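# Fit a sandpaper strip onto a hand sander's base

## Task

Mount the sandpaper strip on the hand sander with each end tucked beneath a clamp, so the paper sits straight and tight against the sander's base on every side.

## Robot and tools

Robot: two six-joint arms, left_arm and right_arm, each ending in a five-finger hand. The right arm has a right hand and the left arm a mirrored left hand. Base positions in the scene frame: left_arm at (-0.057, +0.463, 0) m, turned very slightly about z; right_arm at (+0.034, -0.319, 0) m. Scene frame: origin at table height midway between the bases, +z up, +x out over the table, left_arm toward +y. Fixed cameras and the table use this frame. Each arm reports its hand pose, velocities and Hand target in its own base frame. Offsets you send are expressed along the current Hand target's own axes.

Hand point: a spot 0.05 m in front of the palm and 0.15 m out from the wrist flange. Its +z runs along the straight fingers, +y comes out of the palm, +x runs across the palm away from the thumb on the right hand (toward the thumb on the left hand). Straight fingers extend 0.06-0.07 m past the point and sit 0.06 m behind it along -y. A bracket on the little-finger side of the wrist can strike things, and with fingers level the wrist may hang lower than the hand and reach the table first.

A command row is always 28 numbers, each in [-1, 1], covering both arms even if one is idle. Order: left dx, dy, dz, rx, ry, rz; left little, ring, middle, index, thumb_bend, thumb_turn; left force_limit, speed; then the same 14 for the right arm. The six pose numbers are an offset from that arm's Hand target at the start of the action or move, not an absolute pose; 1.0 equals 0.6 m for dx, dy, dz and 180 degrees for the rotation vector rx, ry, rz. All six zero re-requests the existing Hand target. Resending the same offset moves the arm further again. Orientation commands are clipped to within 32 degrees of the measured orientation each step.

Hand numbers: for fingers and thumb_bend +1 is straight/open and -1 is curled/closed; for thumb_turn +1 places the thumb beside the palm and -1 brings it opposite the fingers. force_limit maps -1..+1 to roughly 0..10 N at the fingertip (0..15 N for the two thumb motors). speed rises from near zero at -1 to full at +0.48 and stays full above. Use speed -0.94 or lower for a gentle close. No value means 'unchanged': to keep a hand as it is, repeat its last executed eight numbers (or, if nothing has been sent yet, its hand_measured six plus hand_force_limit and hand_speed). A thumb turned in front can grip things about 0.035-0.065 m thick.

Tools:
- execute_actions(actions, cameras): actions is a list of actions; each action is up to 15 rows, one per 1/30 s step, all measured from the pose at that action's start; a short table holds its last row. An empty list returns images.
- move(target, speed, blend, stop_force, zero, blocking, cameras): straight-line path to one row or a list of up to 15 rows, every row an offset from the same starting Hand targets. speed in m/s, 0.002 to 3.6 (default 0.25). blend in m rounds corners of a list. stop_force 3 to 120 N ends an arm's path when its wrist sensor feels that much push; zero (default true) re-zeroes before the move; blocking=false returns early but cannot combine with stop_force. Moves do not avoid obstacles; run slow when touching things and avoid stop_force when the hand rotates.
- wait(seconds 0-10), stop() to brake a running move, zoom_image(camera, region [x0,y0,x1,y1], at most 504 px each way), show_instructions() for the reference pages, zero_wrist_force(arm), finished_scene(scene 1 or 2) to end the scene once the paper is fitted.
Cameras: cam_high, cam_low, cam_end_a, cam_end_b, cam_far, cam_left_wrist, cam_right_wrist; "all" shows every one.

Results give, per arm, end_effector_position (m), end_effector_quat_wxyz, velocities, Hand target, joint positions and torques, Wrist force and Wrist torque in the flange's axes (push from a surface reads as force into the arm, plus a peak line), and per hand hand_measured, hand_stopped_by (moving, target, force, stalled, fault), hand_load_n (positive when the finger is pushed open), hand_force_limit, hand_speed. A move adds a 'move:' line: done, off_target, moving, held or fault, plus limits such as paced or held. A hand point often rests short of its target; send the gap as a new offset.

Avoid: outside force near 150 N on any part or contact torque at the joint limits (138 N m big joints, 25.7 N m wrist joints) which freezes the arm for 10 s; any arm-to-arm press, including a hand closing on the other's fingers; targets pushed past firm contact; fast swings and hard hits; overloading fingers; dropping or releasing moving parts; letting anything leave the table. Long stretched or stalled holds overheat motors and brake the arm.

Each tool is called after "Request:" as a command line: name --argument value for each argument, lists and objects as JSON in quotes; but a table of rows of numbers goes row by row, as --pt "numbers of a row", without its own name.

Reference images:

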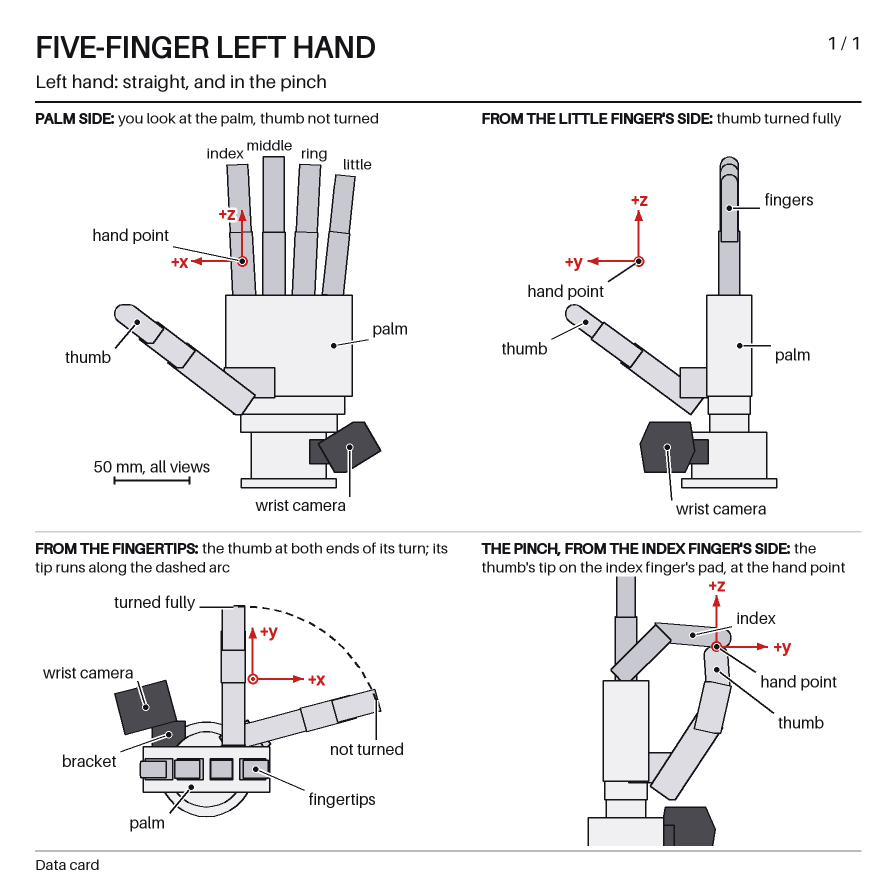

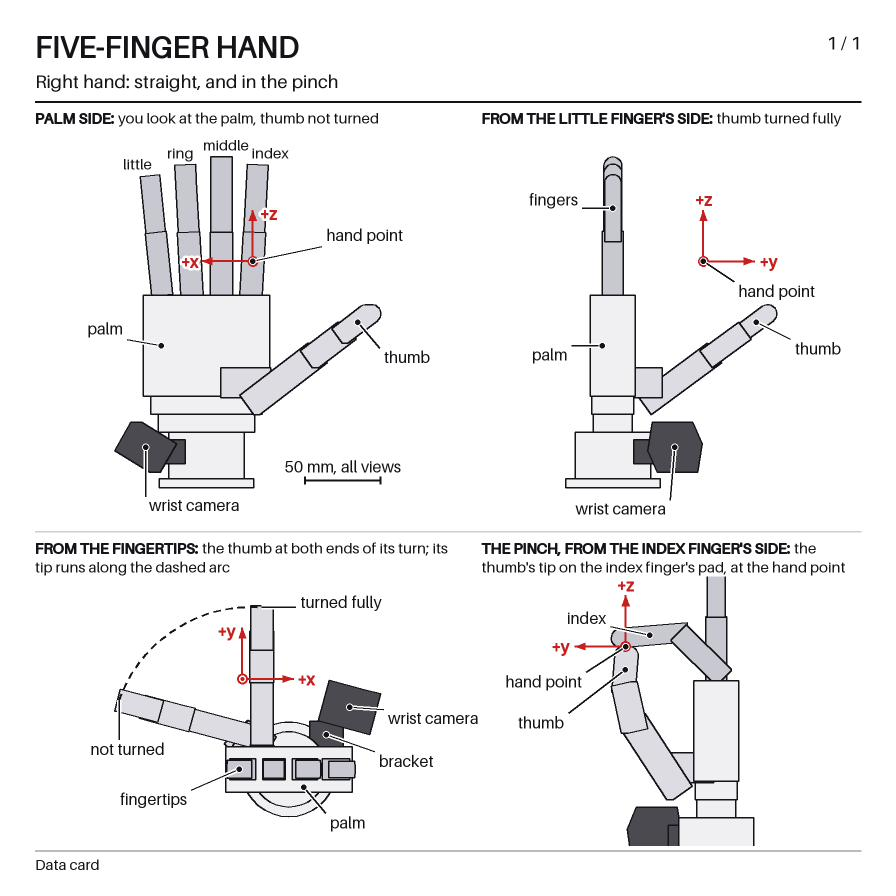

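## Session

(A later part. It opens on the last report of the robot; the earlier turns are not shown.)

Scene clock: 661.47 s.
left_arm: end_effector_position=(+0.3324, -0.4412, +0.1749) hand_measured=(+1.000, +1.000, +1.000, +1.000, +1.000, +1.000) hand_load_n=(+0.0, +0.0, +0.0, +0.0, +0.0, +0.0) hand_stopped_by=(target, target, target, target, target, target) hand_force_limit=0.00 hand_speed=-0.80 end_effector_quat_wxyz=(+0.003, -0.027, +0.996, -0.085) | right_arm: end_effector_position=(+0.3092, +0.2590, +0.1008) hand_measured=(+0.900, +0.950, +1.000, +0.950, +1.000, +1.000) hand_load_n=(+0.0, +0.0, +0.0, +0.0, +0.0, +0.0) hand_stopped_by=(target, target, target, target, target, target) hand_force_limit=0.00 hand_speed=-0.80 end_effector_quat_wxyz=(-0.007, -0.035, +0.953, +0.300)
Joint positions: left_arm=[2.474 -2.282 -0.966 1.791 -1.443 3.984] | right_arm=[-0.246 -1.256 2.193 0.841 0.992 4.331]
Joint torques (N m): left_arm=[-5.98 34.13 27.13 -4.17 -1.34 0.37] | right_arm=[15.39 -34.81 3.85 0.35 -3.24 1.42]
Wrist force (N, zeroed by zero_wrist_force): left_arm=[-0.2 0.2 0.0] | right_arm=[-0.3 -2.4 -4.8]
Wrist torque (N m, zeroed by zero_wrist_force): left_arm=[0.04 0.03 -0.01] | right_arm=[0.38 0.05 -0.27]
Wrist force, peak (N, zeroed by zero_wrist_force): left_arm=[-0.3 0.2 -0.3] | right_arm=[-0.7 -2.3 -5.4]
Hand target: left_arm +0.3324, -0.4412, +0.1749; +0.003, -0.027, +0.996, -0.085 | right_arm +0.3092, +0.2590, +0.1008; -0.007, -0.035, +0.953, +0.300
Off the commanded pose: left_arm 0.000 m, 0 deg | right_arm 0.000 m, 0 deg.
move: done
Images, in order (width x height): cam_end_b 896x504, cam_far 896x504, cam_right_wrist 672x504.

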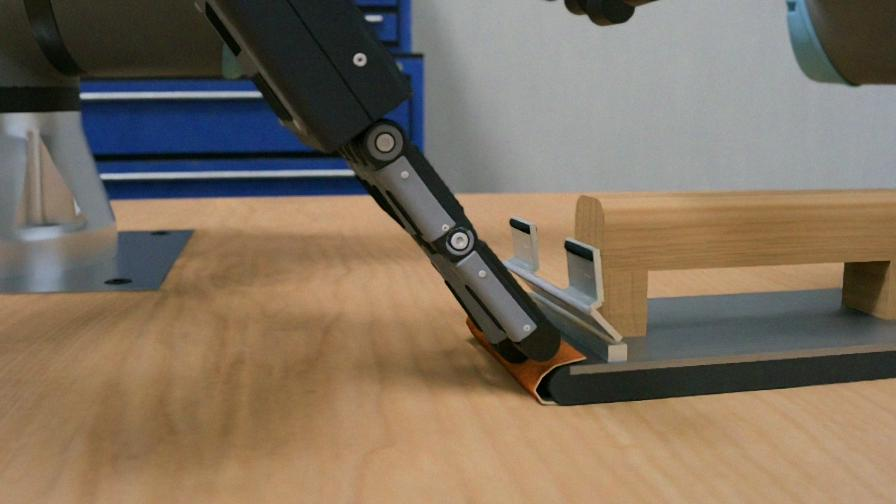

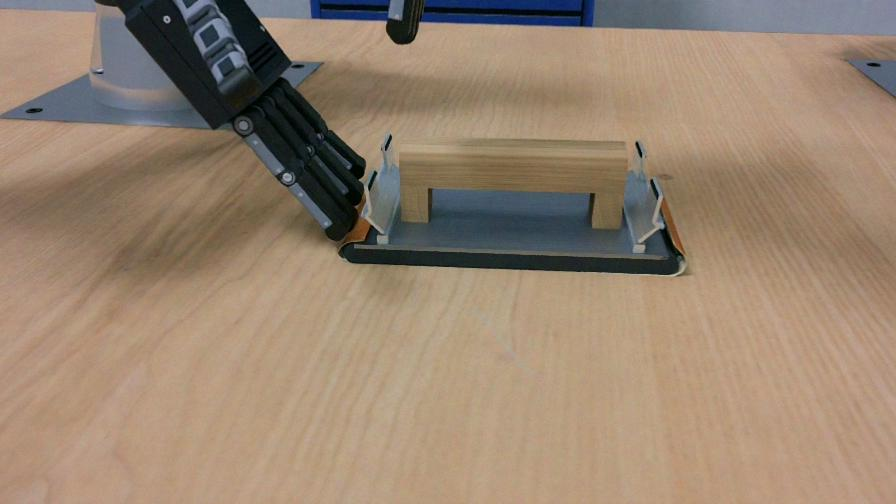

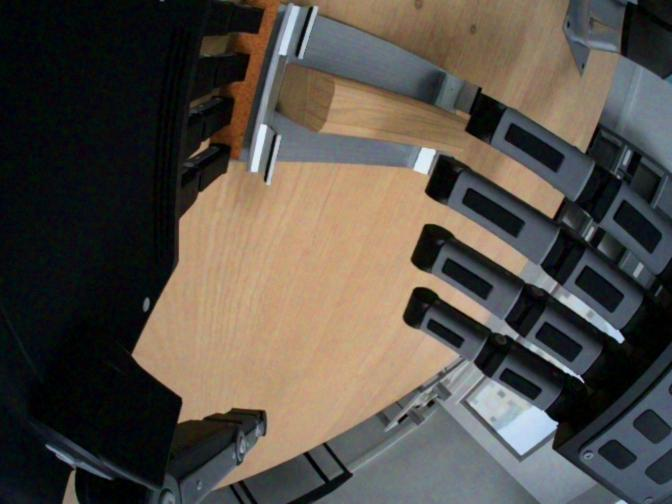

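Request:
move --pt "0 0 0 0 0 0 1 1 1 1 1 1 0 -0.8 0.0014 -0.02 -0.022 0 0 0 0.9 0.95 1 0.95 1 1 0 -0.8" --speed 0.06 --cameras '["cam_end_b","cam_far","cam_right_wrist"]'

Request:
zoom_image --camera "cam_end_b" --region '[400, 200, 660, 420]'

Request:
zoom_image --camera "cam_far" --region '[270, 120, 430, 280]'

Scene clock: 681.93 s.
left_arm: end_effector_position=(+0.3324, -0.4412, +0.1749) hand_measured=(+1.000, +1.000, +1.000, +1.000, +1.000, +1.000) hand_load_n=(+0.0, +0.0, +0.0, +0.0, +0.0, +0.0) hand_stopped_by=(target, target, target, target, target, target) hand_force_limit=0.00 hand_speed=-0.80 end_effector_quat_wxyz=(+0.003, -0.027, +0.996, -0.085) | right_arm: end_effector_position=(+0.3095, +0.2417, +0.1047) hand_measured=(+0.900, +0.950, +1.000, +0.950, +1.000, +1.000) hand_load_n=(+0.0, +0.0, +0.0, +0.0, +0.0, +0.0) hand_stopped_by=(target, target, target, target, target, target) hand_force_limit=0.00 hand_speed=-0.80 end_effector_quat_wxyz=(-0.007, -0.035, +0.953, +0.300)
Joint positions: left_arm=[2.474 -2.282 -0.966 1.791 -1.443 3.984] | right_arm=[-0.308 -1.263 2.204 0.877 1.006 4.259]
Joint torques (N m): left_arm=[-5.93 33.69 27.05 -4.11 -1.07 0.08] | right_arm=[-13.68 -35.22 3.03 5.37 1.2 -1.09]
Wrist force (N, zeroed by zero_wrist_force): left_arm=[-0.1 0.0 -0.1] | right_arm=[-0.6 -0.1 -0.6]
Wrist torque (N m, zeroed by zero_wrist_force): left_arm=[0.01 0.02 -0.01] | right_arm=[0.03 0.07 -0.07]
Wrist force, peak (N, zeroed by zero_wrist_force): left_arm=[-0.2 -0.3 -0.2] | right_arm=[-0.3 -2.6 -5.5]
Hand target: left_arm +0.3324, -0.4412, +0.1749; +0.003, -0.027, +0.996, -0.085 | right_arm +0.3095, +0.2416, +0.1047; -0.007, -0.035, +0.953, +0.300
Off the commanded pose: left_arm 0.000 m, 0 deg | right_arm 0.000 m, 0 deg.
move: done
Images, in order (width x height): cam_end_b 896x504, cam_far 896x504, cam_right_wrist 672x504.

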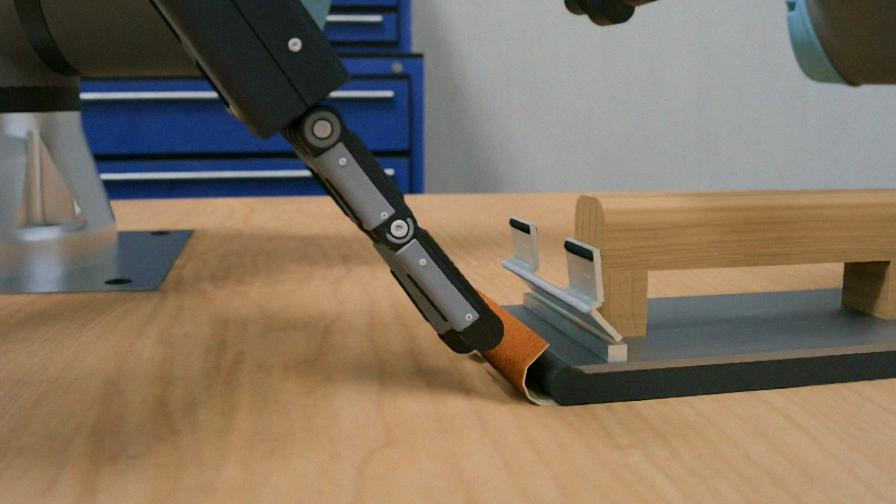

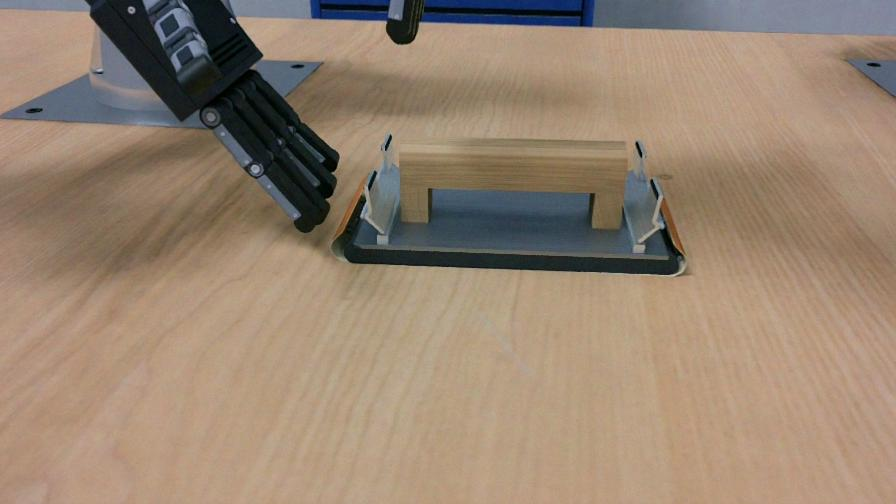

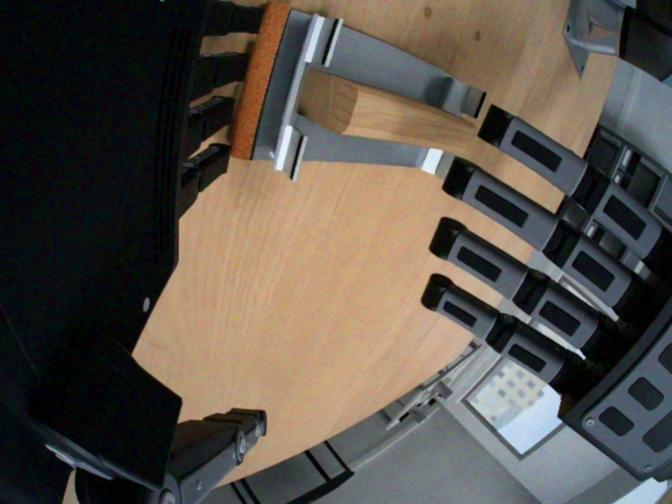

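Scaled by 1.938 from the camera's 896x504 image, which has a finer 1280x720 frame.

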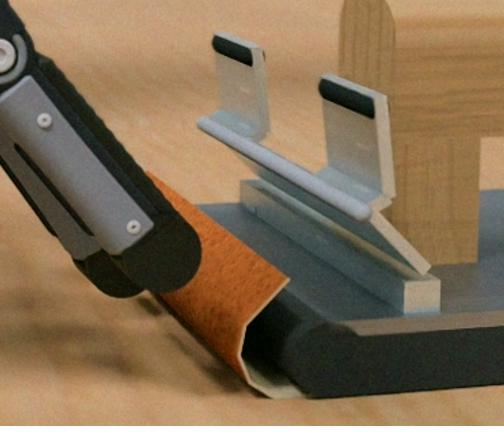

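Scaled by 3.150 from the camera's 896x504 image, which has a finer 1280x720 frame.

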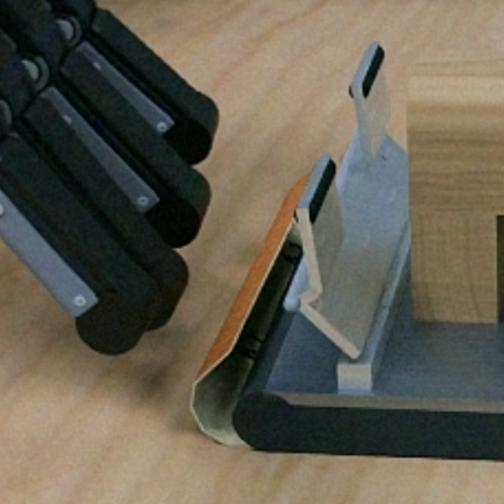

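Request:
zoom_image --camera "cam_far" --region '[350, 0, 450, 60]'

Request:
zoom_image --camera "cam_end_b" --region '[500, 0, 700, 60]'

Request:
zoom_image --camera "cam_right_wrist" --region '[230, 0, 500, 200]'

Scaled by 5.040 from the camera's 896x504 image, which has a finer 1280x720 frame.

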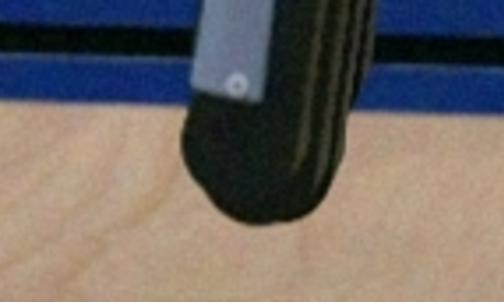

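Scaled by 2.520 from the camera's 896x504 image, which has a finer 1280x720 frame.

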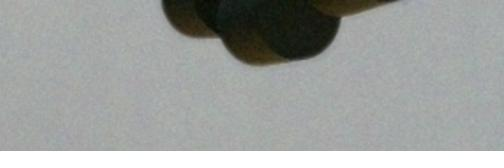

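Scaled by 1.867 from the camera's 672x504 image, which has a finer 960x720 frame.

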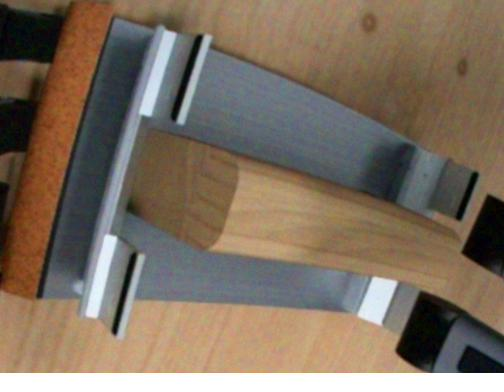

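Request:
move --pt "-0.0043 -0.0073 0.0773 0 0 0 1 1 -0.5 1 1 1 0 0 0 0 0 0 0 0 0.9 0.95 1 0.95 1 1 0 -0.8" --speed 0.1 --stop_force 5 --cameras '["all"]'

Request:
zoom_image --camera "cam_high" --region '[330, 170, 440, 260]'

Request:
zoom_image --camera "cam_far" --region '[290, 80, 450, 280]'

Request:
zoom_image --camera "cam_right_wrist" --region '[200, 0, 440, 200]'

Request:
zoom_image --camera "cam_left_wrist" --region '[300, 0, 500, 200]'

Scene clock: 781.73 s.
left_arm: end_effector_position=(+0.3356, -0.4533, +0.1300) hand_measured=(+1.000, +1.000, -0.500, +1.000, +1.000, +1.000) hand_load_n=(+0.0, +0.0, +0.0, +0.0, +0.0, +0.0) hand_stopped_by=(target, target, target, target, target, target) hand_force_limit=0.00 hand_speed=0.00 end_effector_quat_wxyz=(+0.003, -0.027, +0.996, -0.085) | right_arm: end_effector_position=(+0.3095, +0.2416, +0.1047) hand_measured=(+0.900, +0.950, +1.000, +0.950, +1.000, +1.000) hand_load_n=(+0.0, +0.0, +0.0, +0.0, +0.0, +0.0) hand_stopped_by=(target, target, target, target, target, target) hand_force_limit=0.00 hand_speed=-0.80 end_effector_quat_wxyz=(-0.007, -0.035, +0.953, +0.300)
Joint positions: left_arm=[2.461 -2.333 -0.992 1.87 -1.445 3.971] | right_arm=[-0.309 -1.263 2.204 0.877 1.007 4.258]
Joint torques (N m): left_arm=[-5.95 35.35 7.51 -0.59 -1.22 -2.04] | right_arm=[-14.07 -33.8 3.01 5.26 0.92 -1.2]
Wrist force (N, zeroed by zero_wrist_force): left_arm=[-0.4 -0.3 -0.2] | right_arm=[-0.4 -0.4 -0.4]
Wrist torque (N m, zeroed by zero_wrist_force): left_arm=[-0.03 0.06 0.10] | right_arm=[-0.03 0.05 -0.07]
Wrist force, peak (N, zeroed by zero_wrist_force): left_arm=[-0.1 0.0 -0.8] | right_arm=[0.0 -0.7 -0.9]
Hand target: left_arm +0.3356, -0.4533, +0.1300; +0.003, -0.027, +0.996, -0.085 | right_arm +0.3095, +0.2416, +0.1047; -0.007, -0.035, +0.953, +0.300
Off the commanded pose: left_arm 0.000 m, 0 deg | right_arm 0.000 m, 0 deg.
move: done

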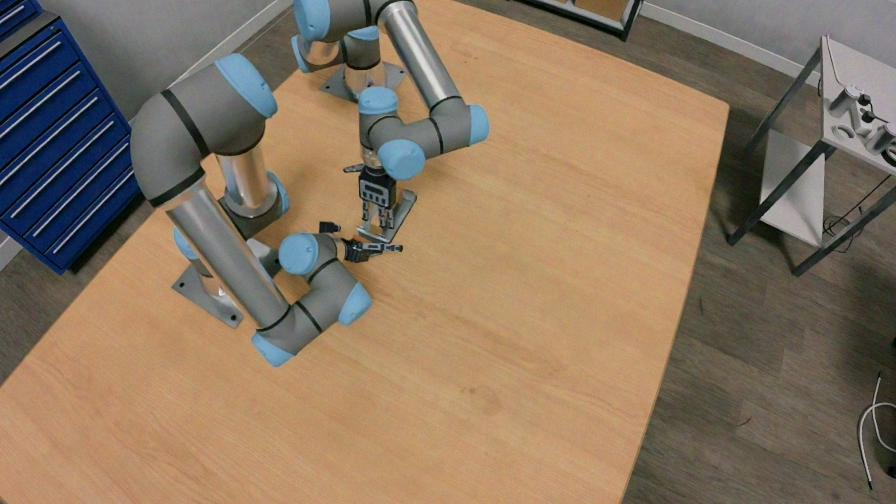

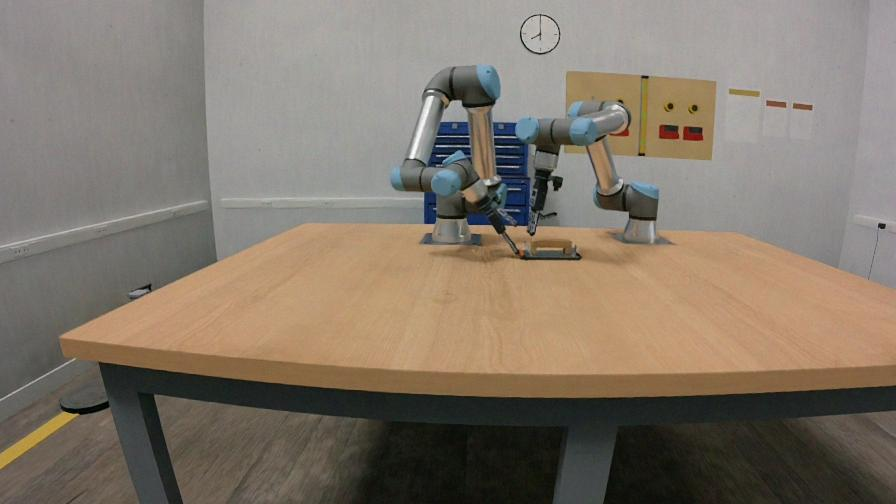

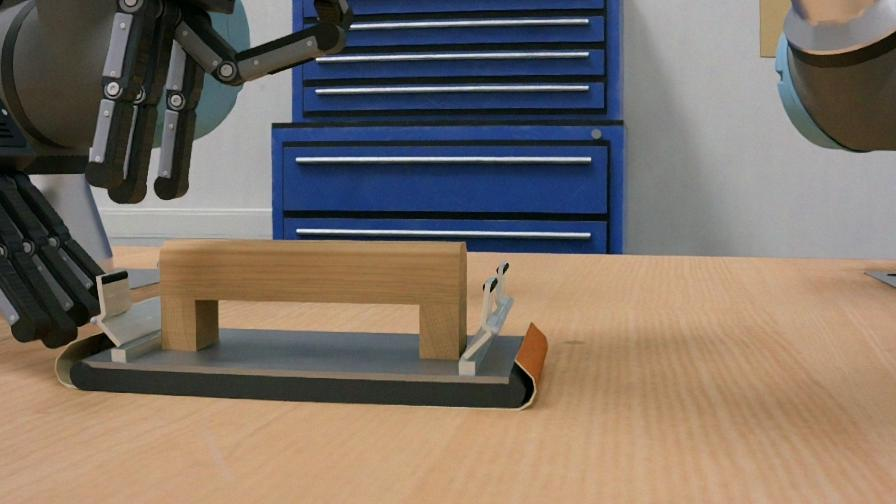

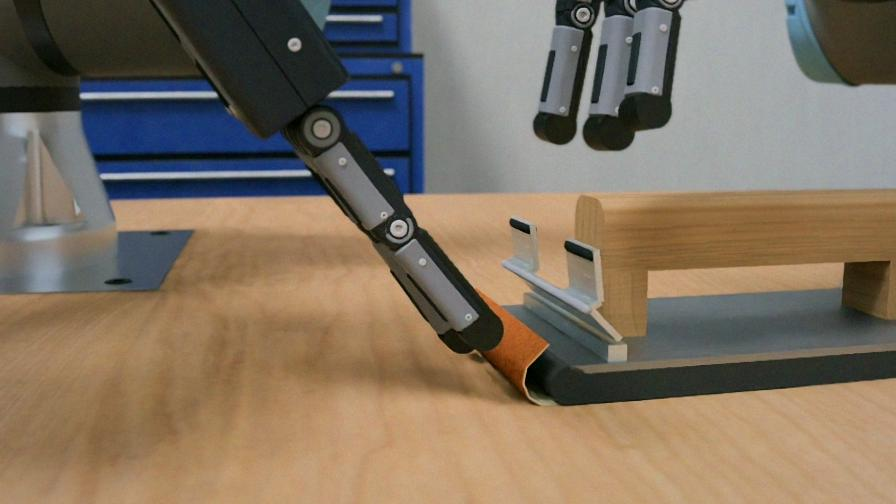

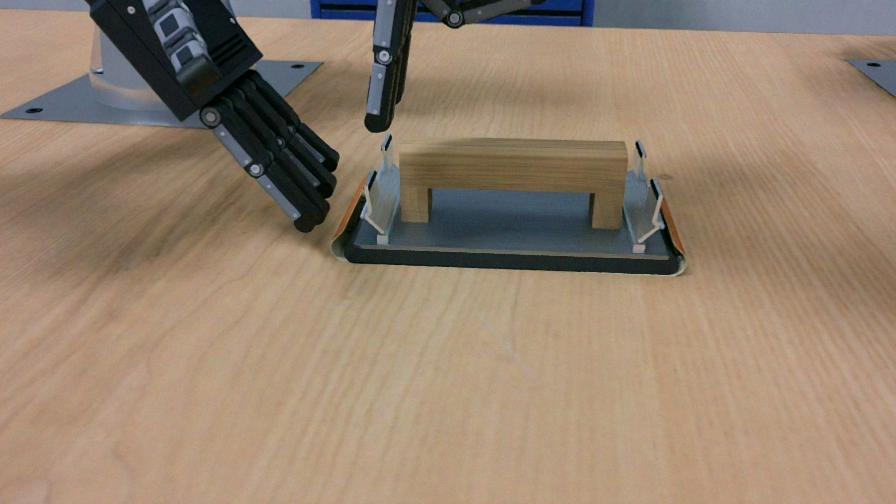

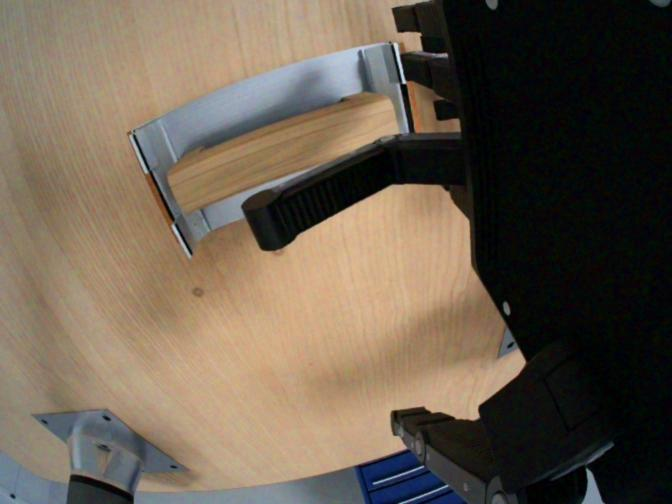

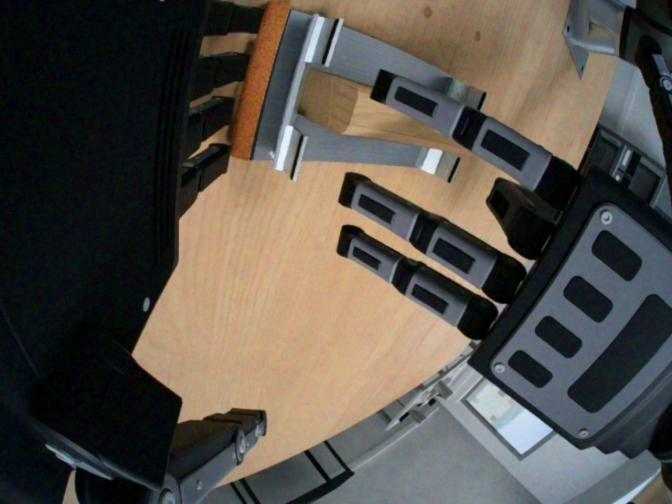

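Scaled by 4.582 from the camera's 896x504 image, which has a finer 1280x720 frame.

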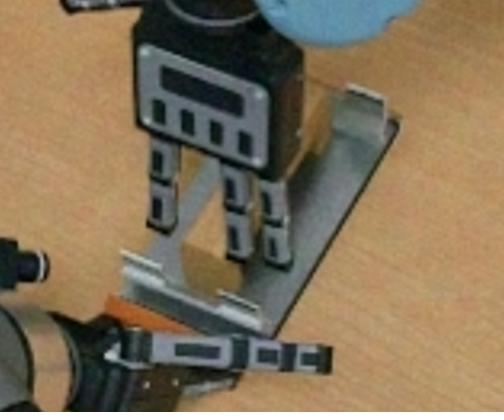

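Scaled by 2.520 from the camera's 896x504 image, which has a finer 1280x720 frame.

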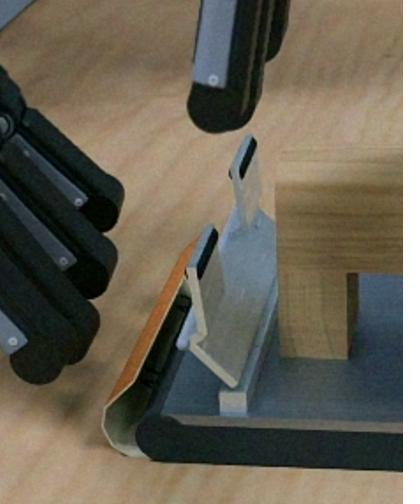

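Scaled by 2.100 from the camera's 672x504 image, which has a finer 960x720 frame.

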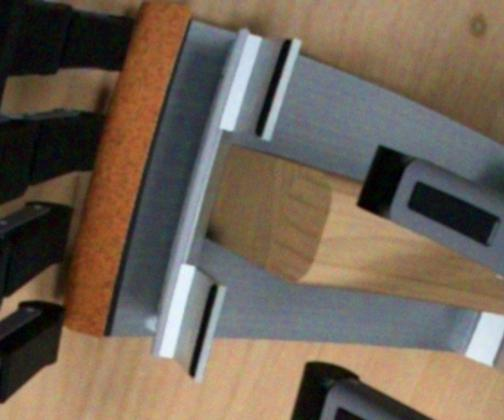

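Scaled by 2.520 from the camera's 672x504 image, which has a finer 960x720 frame.

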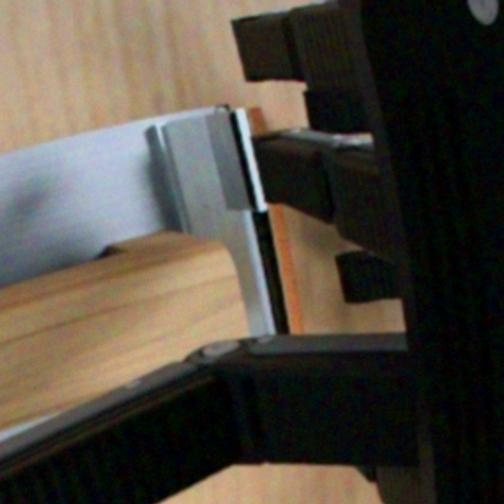

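Request:
move --pt "0.0098 0.015 0.0632 0 0 0 1 1 -0.5 1 1 1 0 0 0 0 0 0 0 0 0.9 0.95 1 0.95 1 1 0 -0.8" --speed 0.05 --stop_force 4 --cameras '["cam_high","cam_end_a","cam_end_b","cam_far","cam_left_wrist","cam_right_wrist"]'

Request:
zoom_image --camera "cam_far" --region '[290, 80, 450, 280]'

Request:
zoom_image --camera "cam_right_wrist" --region '[200, 0, 440, 200]'

Request:
zoom_image --camera "cam_left_wrist" --region '[300, 0, 500, 200]'

Request:
zoom_image --camera "cam_end_b" --region '[400, 150, 660, 420]'

Scene clock: 809.30 s.
left_arm: end_effector_position=(+0.3296, -0.4512, +0.0911) hand_measured=(+1.000, +1.000, -0.500, +1.000, +1.000, +1.000) hand_load_n=(+0.0, +0.0, +0.0, +0.0, +0.0, +0.0) hand_stopped_by=(target, target, target, target, target, target) hand_force_limit=0.00 hand_speed=0.00 end_effector_quat_wxyz=(+0.003, -0.027, +0.996, -0.085) | right_arm: end_effector_position=(+0.3095, +0.2416, +0.1047) hand_measured=(+0.900, +0.950, +1.000, +0.950, +1.000, +1.000) hand_load_n=(+0.0, +0.5, +0.0, +0.0, +0.0, +0.0) hand_stopped_by=(target, target, target, target, target, target) hand_force_limit=0.00 hand_speed=-0.80 end_effector_quat_wxyz=(-0.007, -0.035, +0.953, +0.300)
Joint positions: left_arm=[2.458 -2.343 -1.077 1.965 -1.445 3.968] | right_arm=[-0.309 -1.263 2.204 0.877 1.007 4.258]
Joint torques (N m): left_arm=[-6.23 35.29 7.91 -0.67 -0.61 -1.89] | right_arm=[-13.57 -30.6 2.83 5.23 0.72 -1.25]
Wrist force (N, zeroed by zero_wrist_force): left_arm=[-0.3 0.0 -0.1] | right_arm=[-0.1 -0.5 -0.3]
Wrist torque (N m, zeroed by zero_wrist_force): left_arm=[0.02 0.06 0.09] | right_arm=[-0.05 -0.01 -0.06]
Wrist force, peak (N, zeroed by zero_wrist_force): left_arm=[-0.3 -0.3 0.0] | right_arm=[-0.4 -0.7 -0.6]
Hand target: left_arm +0.3296, -0.4512, +0.0911; +0.003, -0.027, +0.996, -0.085 | right_arm +0.3095, +0.2416, +0.1047; -0.007, -0.035, +0.953, +0.300
Off the commanded pose: left_arm 0.000 m, 0 deg | right_arm 0.000 m, 0 deg.
move: done
Images, in order (width x height): cam_high 896x504, cam_end_a 896x504, cam_end_b 896x504, cam_far 896x504, cam_left_wrist 672x504, cam_right_wrist 672x504.

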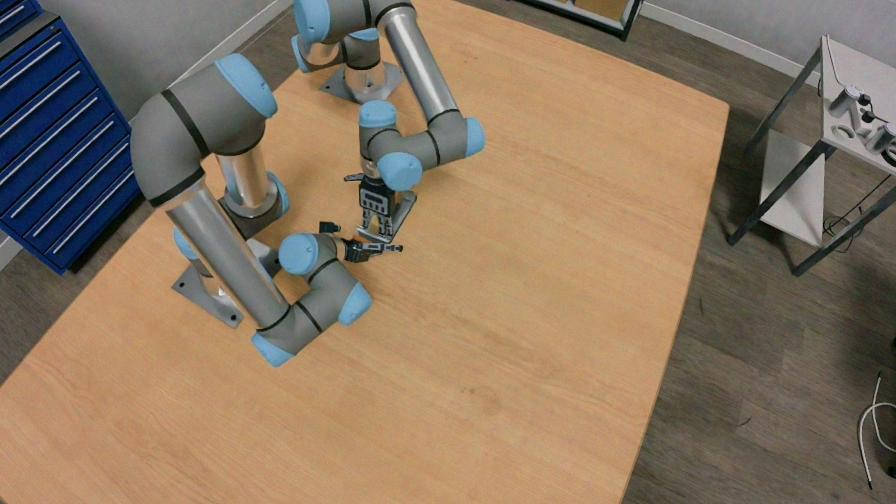

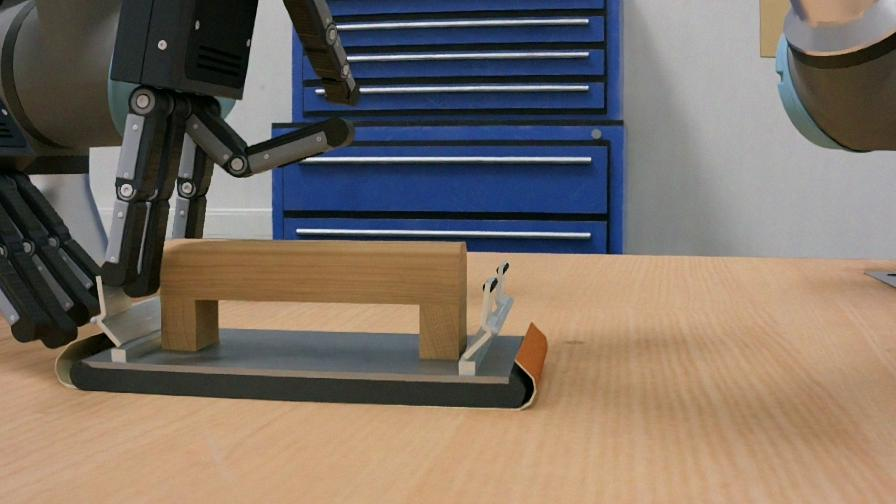

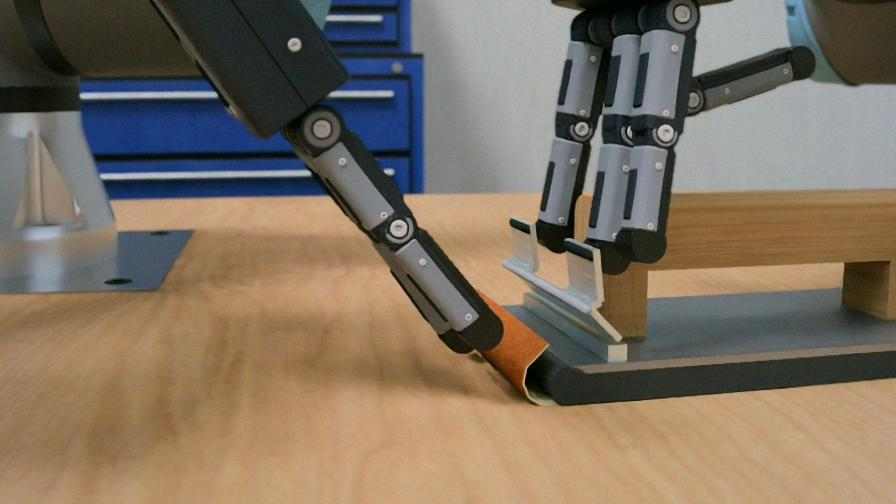

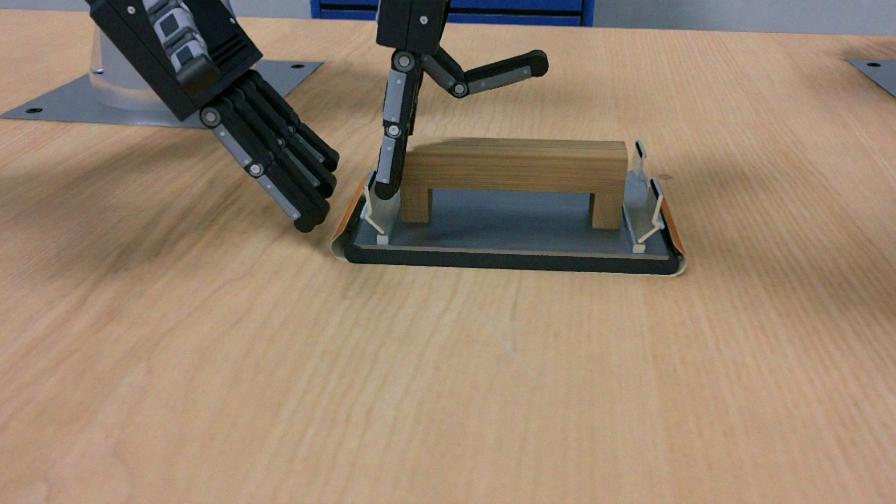

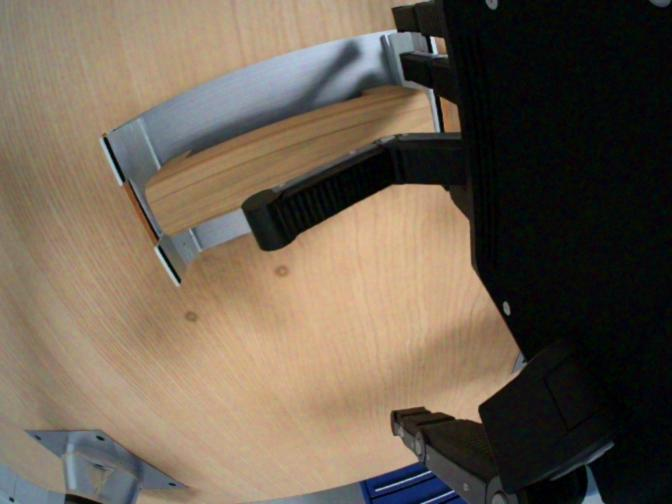

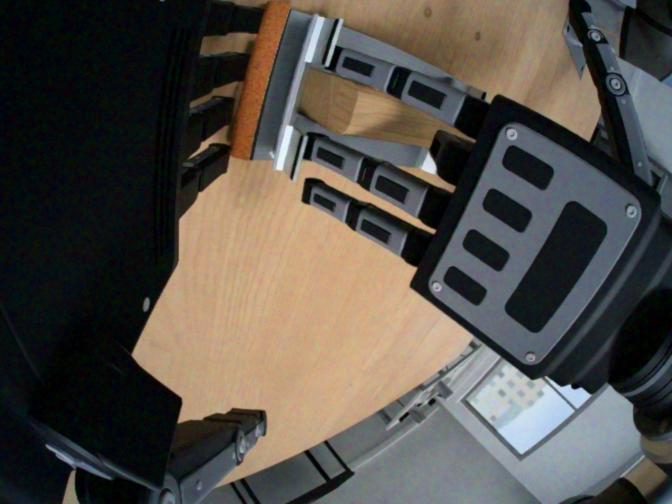

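Scaled by 2.520 from the camera's 896x504 image, which has a finer 1280x720 frame.

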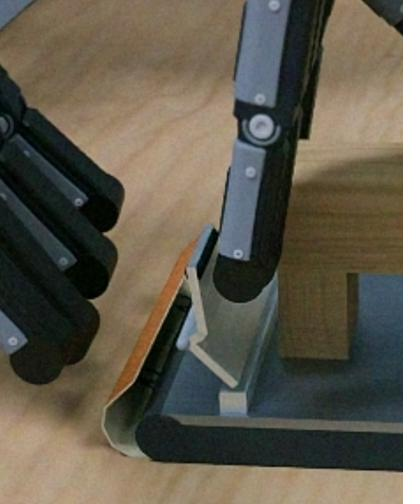

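Scaled by 2.100 from the camera's 672x504 image, which has a finer 960x720 frame.

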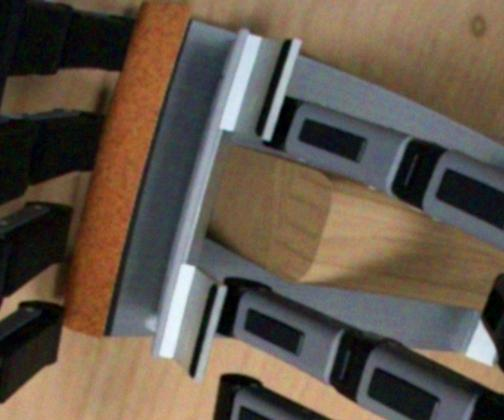

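Scaled by 2.520 from the camera's 672x504 image, which has a finer 960x720 frame.

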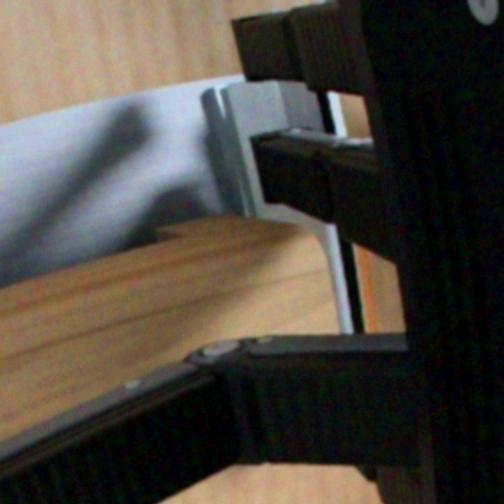

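Scaled by 1.867 from the camera's 896x504 image, which has a finer 1280x720 frame.

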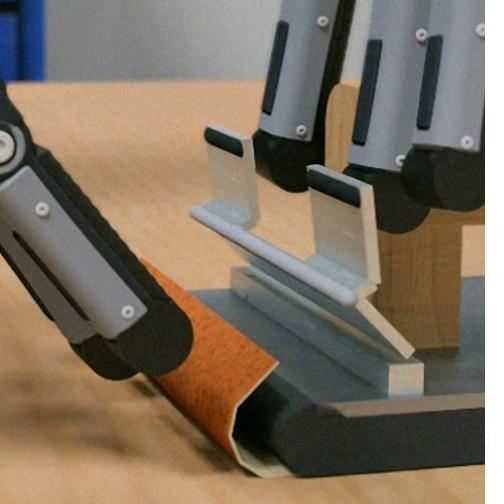

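Request:
move --pt "0 0 0 0 0 0 1 1 -0.5 1 1 1 0 0 -0.0017 0.0213 0.0228 0 0 0 0.9 0.95 1 0.95 1 1 0 -0.8" --speed 0.04 --stop_force 12 --cameras '["cam_end_a","cam_end_b","cam_far","cam_right_wrist"]'

Request:
zoom_image --camera "cam_far" --region '[290, 80, 450, 280]'

Request:
zoom_image --camera "cam_end_b" --region '[400, 150, 660, 420]'

Request:
zoom_image --camera "cam_right_wrist" --region '[200, 0, 440, 200]'

Scene clock: 846.10 s.
left_arm: end_effector_position=(+0.3296, -0.4512, +0.0911) hand_measured=(+1.000, +1.000, -0.500, +1.000, +1.000, +1.000) hand_load_n=(+0.0, +0.0, +0.0, +0.0, +0.0, +0.0) hand_stopped_by=(target, target, target, target, target, target) hand_force_limit=0.00 hand_speed=0.00 end_effector_quat_wxyz=(+0.003, -0.027, +0.996, -0.085) | right_arm: end_effector_position=(+0.3093, +0.2599, +0.1008) hand_measured=(+0.900, +0.950, +1.000, +0.950, +1.000, +1.000) hand_load_n=(+0.0, +0.0, +0.5, +0.0, +0.0, +0.0) hand_stopped_by=(target, target, target, target, target, target) hand_force_limit=0.00 hand_speed=-0.80 end_effector_quat_wxyz=(-0.007, -0.035, +0.953, +0.300)
Joint positions: left_arm=[2.458 -2.343 -1.077 1.965 -1.445 3.968] | right_arm=[-0.242 -1.256 2.192 0.84 0.992 4.335]
Joint torques (N m): left_arm=[-5.66 34.81 7.13 -0.66 0.91 -2.08] | right_arm=[15.31 -8.46 -22.02 -0.25 -3.11 1.34]
Wrist force (N, zeroed by zero_wrist_force): left_arm=[-0.2 0.0 0.0] | right_arm=[0.5 -1.5 -8.5]
Wrist torque (N m, zeroed by zero_wrist_force): left_arm=[0.01 0.05 0.10] | right_arm=[0.52 0.21 -0.20]
Wrist force, peak (N, zeroed by zero_wrist_force): left_arm=[-0.4 -0.2 -0.1] | right_arm=[0.6 -1.6 -8.6]
Hand target: left_arm +0.3296, -0.4512, +0.0911; +0.003, -0.027, +0.996, -0.085 | right_arm +0.3093, +0.2599, +0.1008; -0.007, -0.035, +0.953, +0.300
Off the commanded pose: left_arm 0.000 m, 0 deg | right_arm 0.000 m, 0 deg.
move: done
Images, in order (width x height): cam_end_a 896x504, cam_end_b 896x504, cam_far 896x504, cam_right_wrist 672x504.

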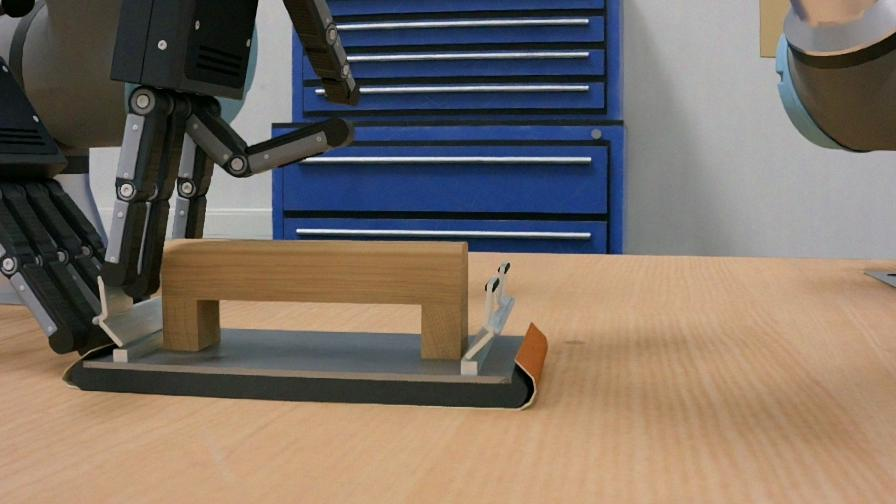

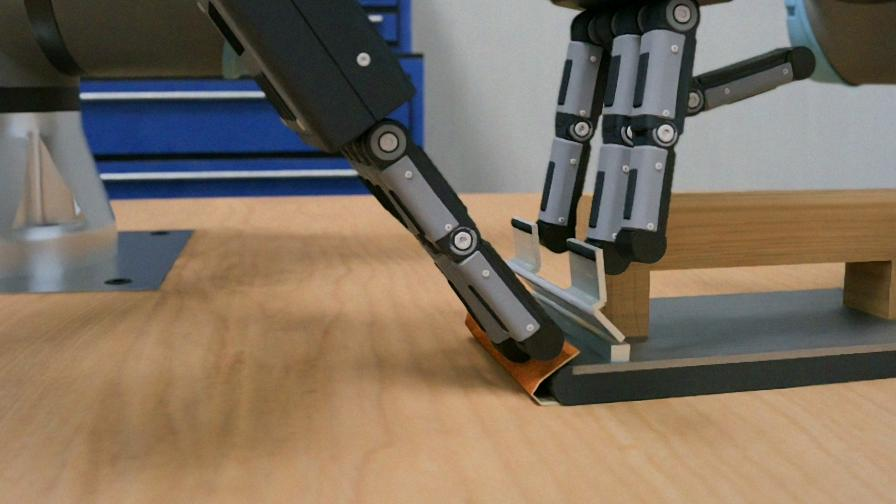

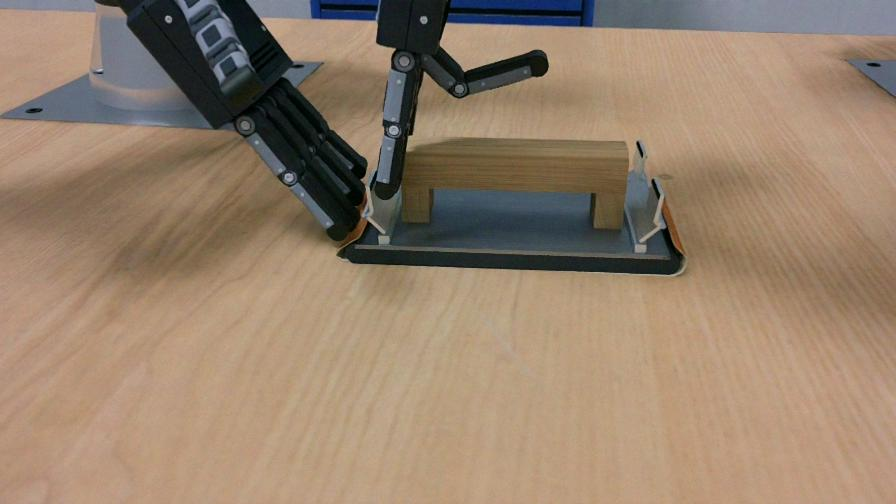

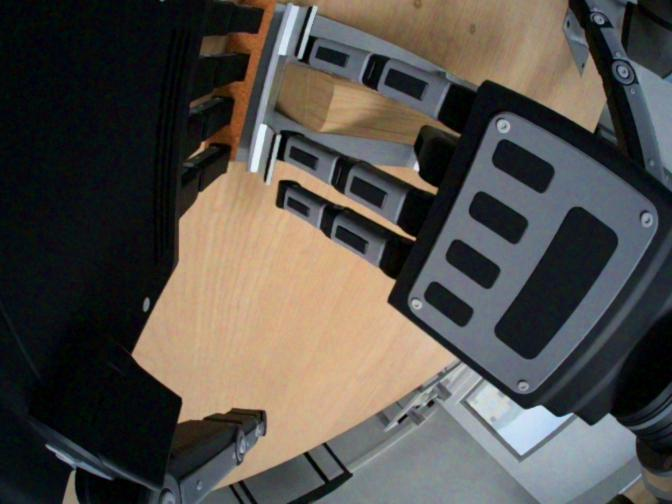

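Scaled by 2.520 from the camera's 896x504 image, which has a finer 1280x720 frame.

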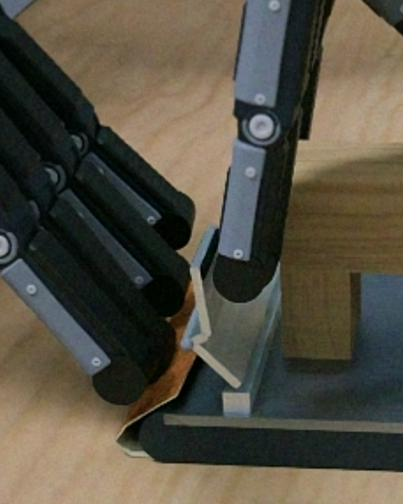

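Scaled by 1.867 from the camera's 896x504 image, which has a finer 1280x720 frame.

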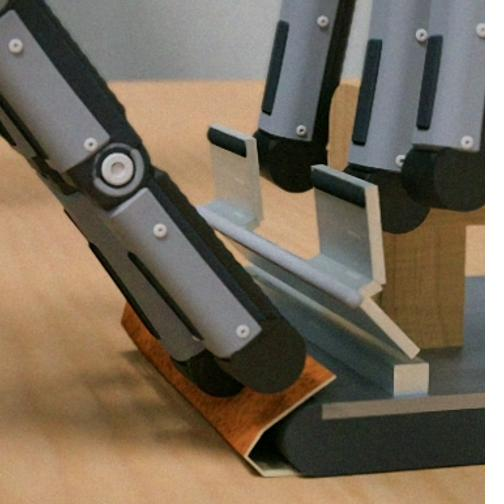

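Scaled by 2.100 from the camera's 672x504 image, which has a finer 960x720 frame.

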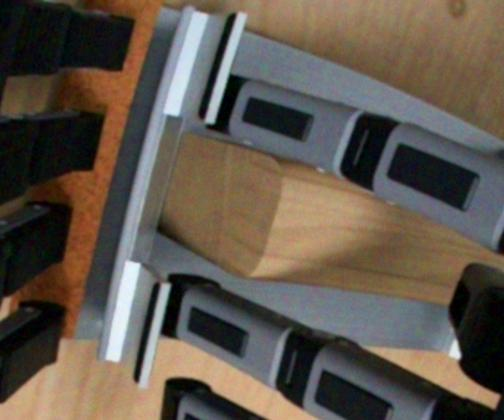

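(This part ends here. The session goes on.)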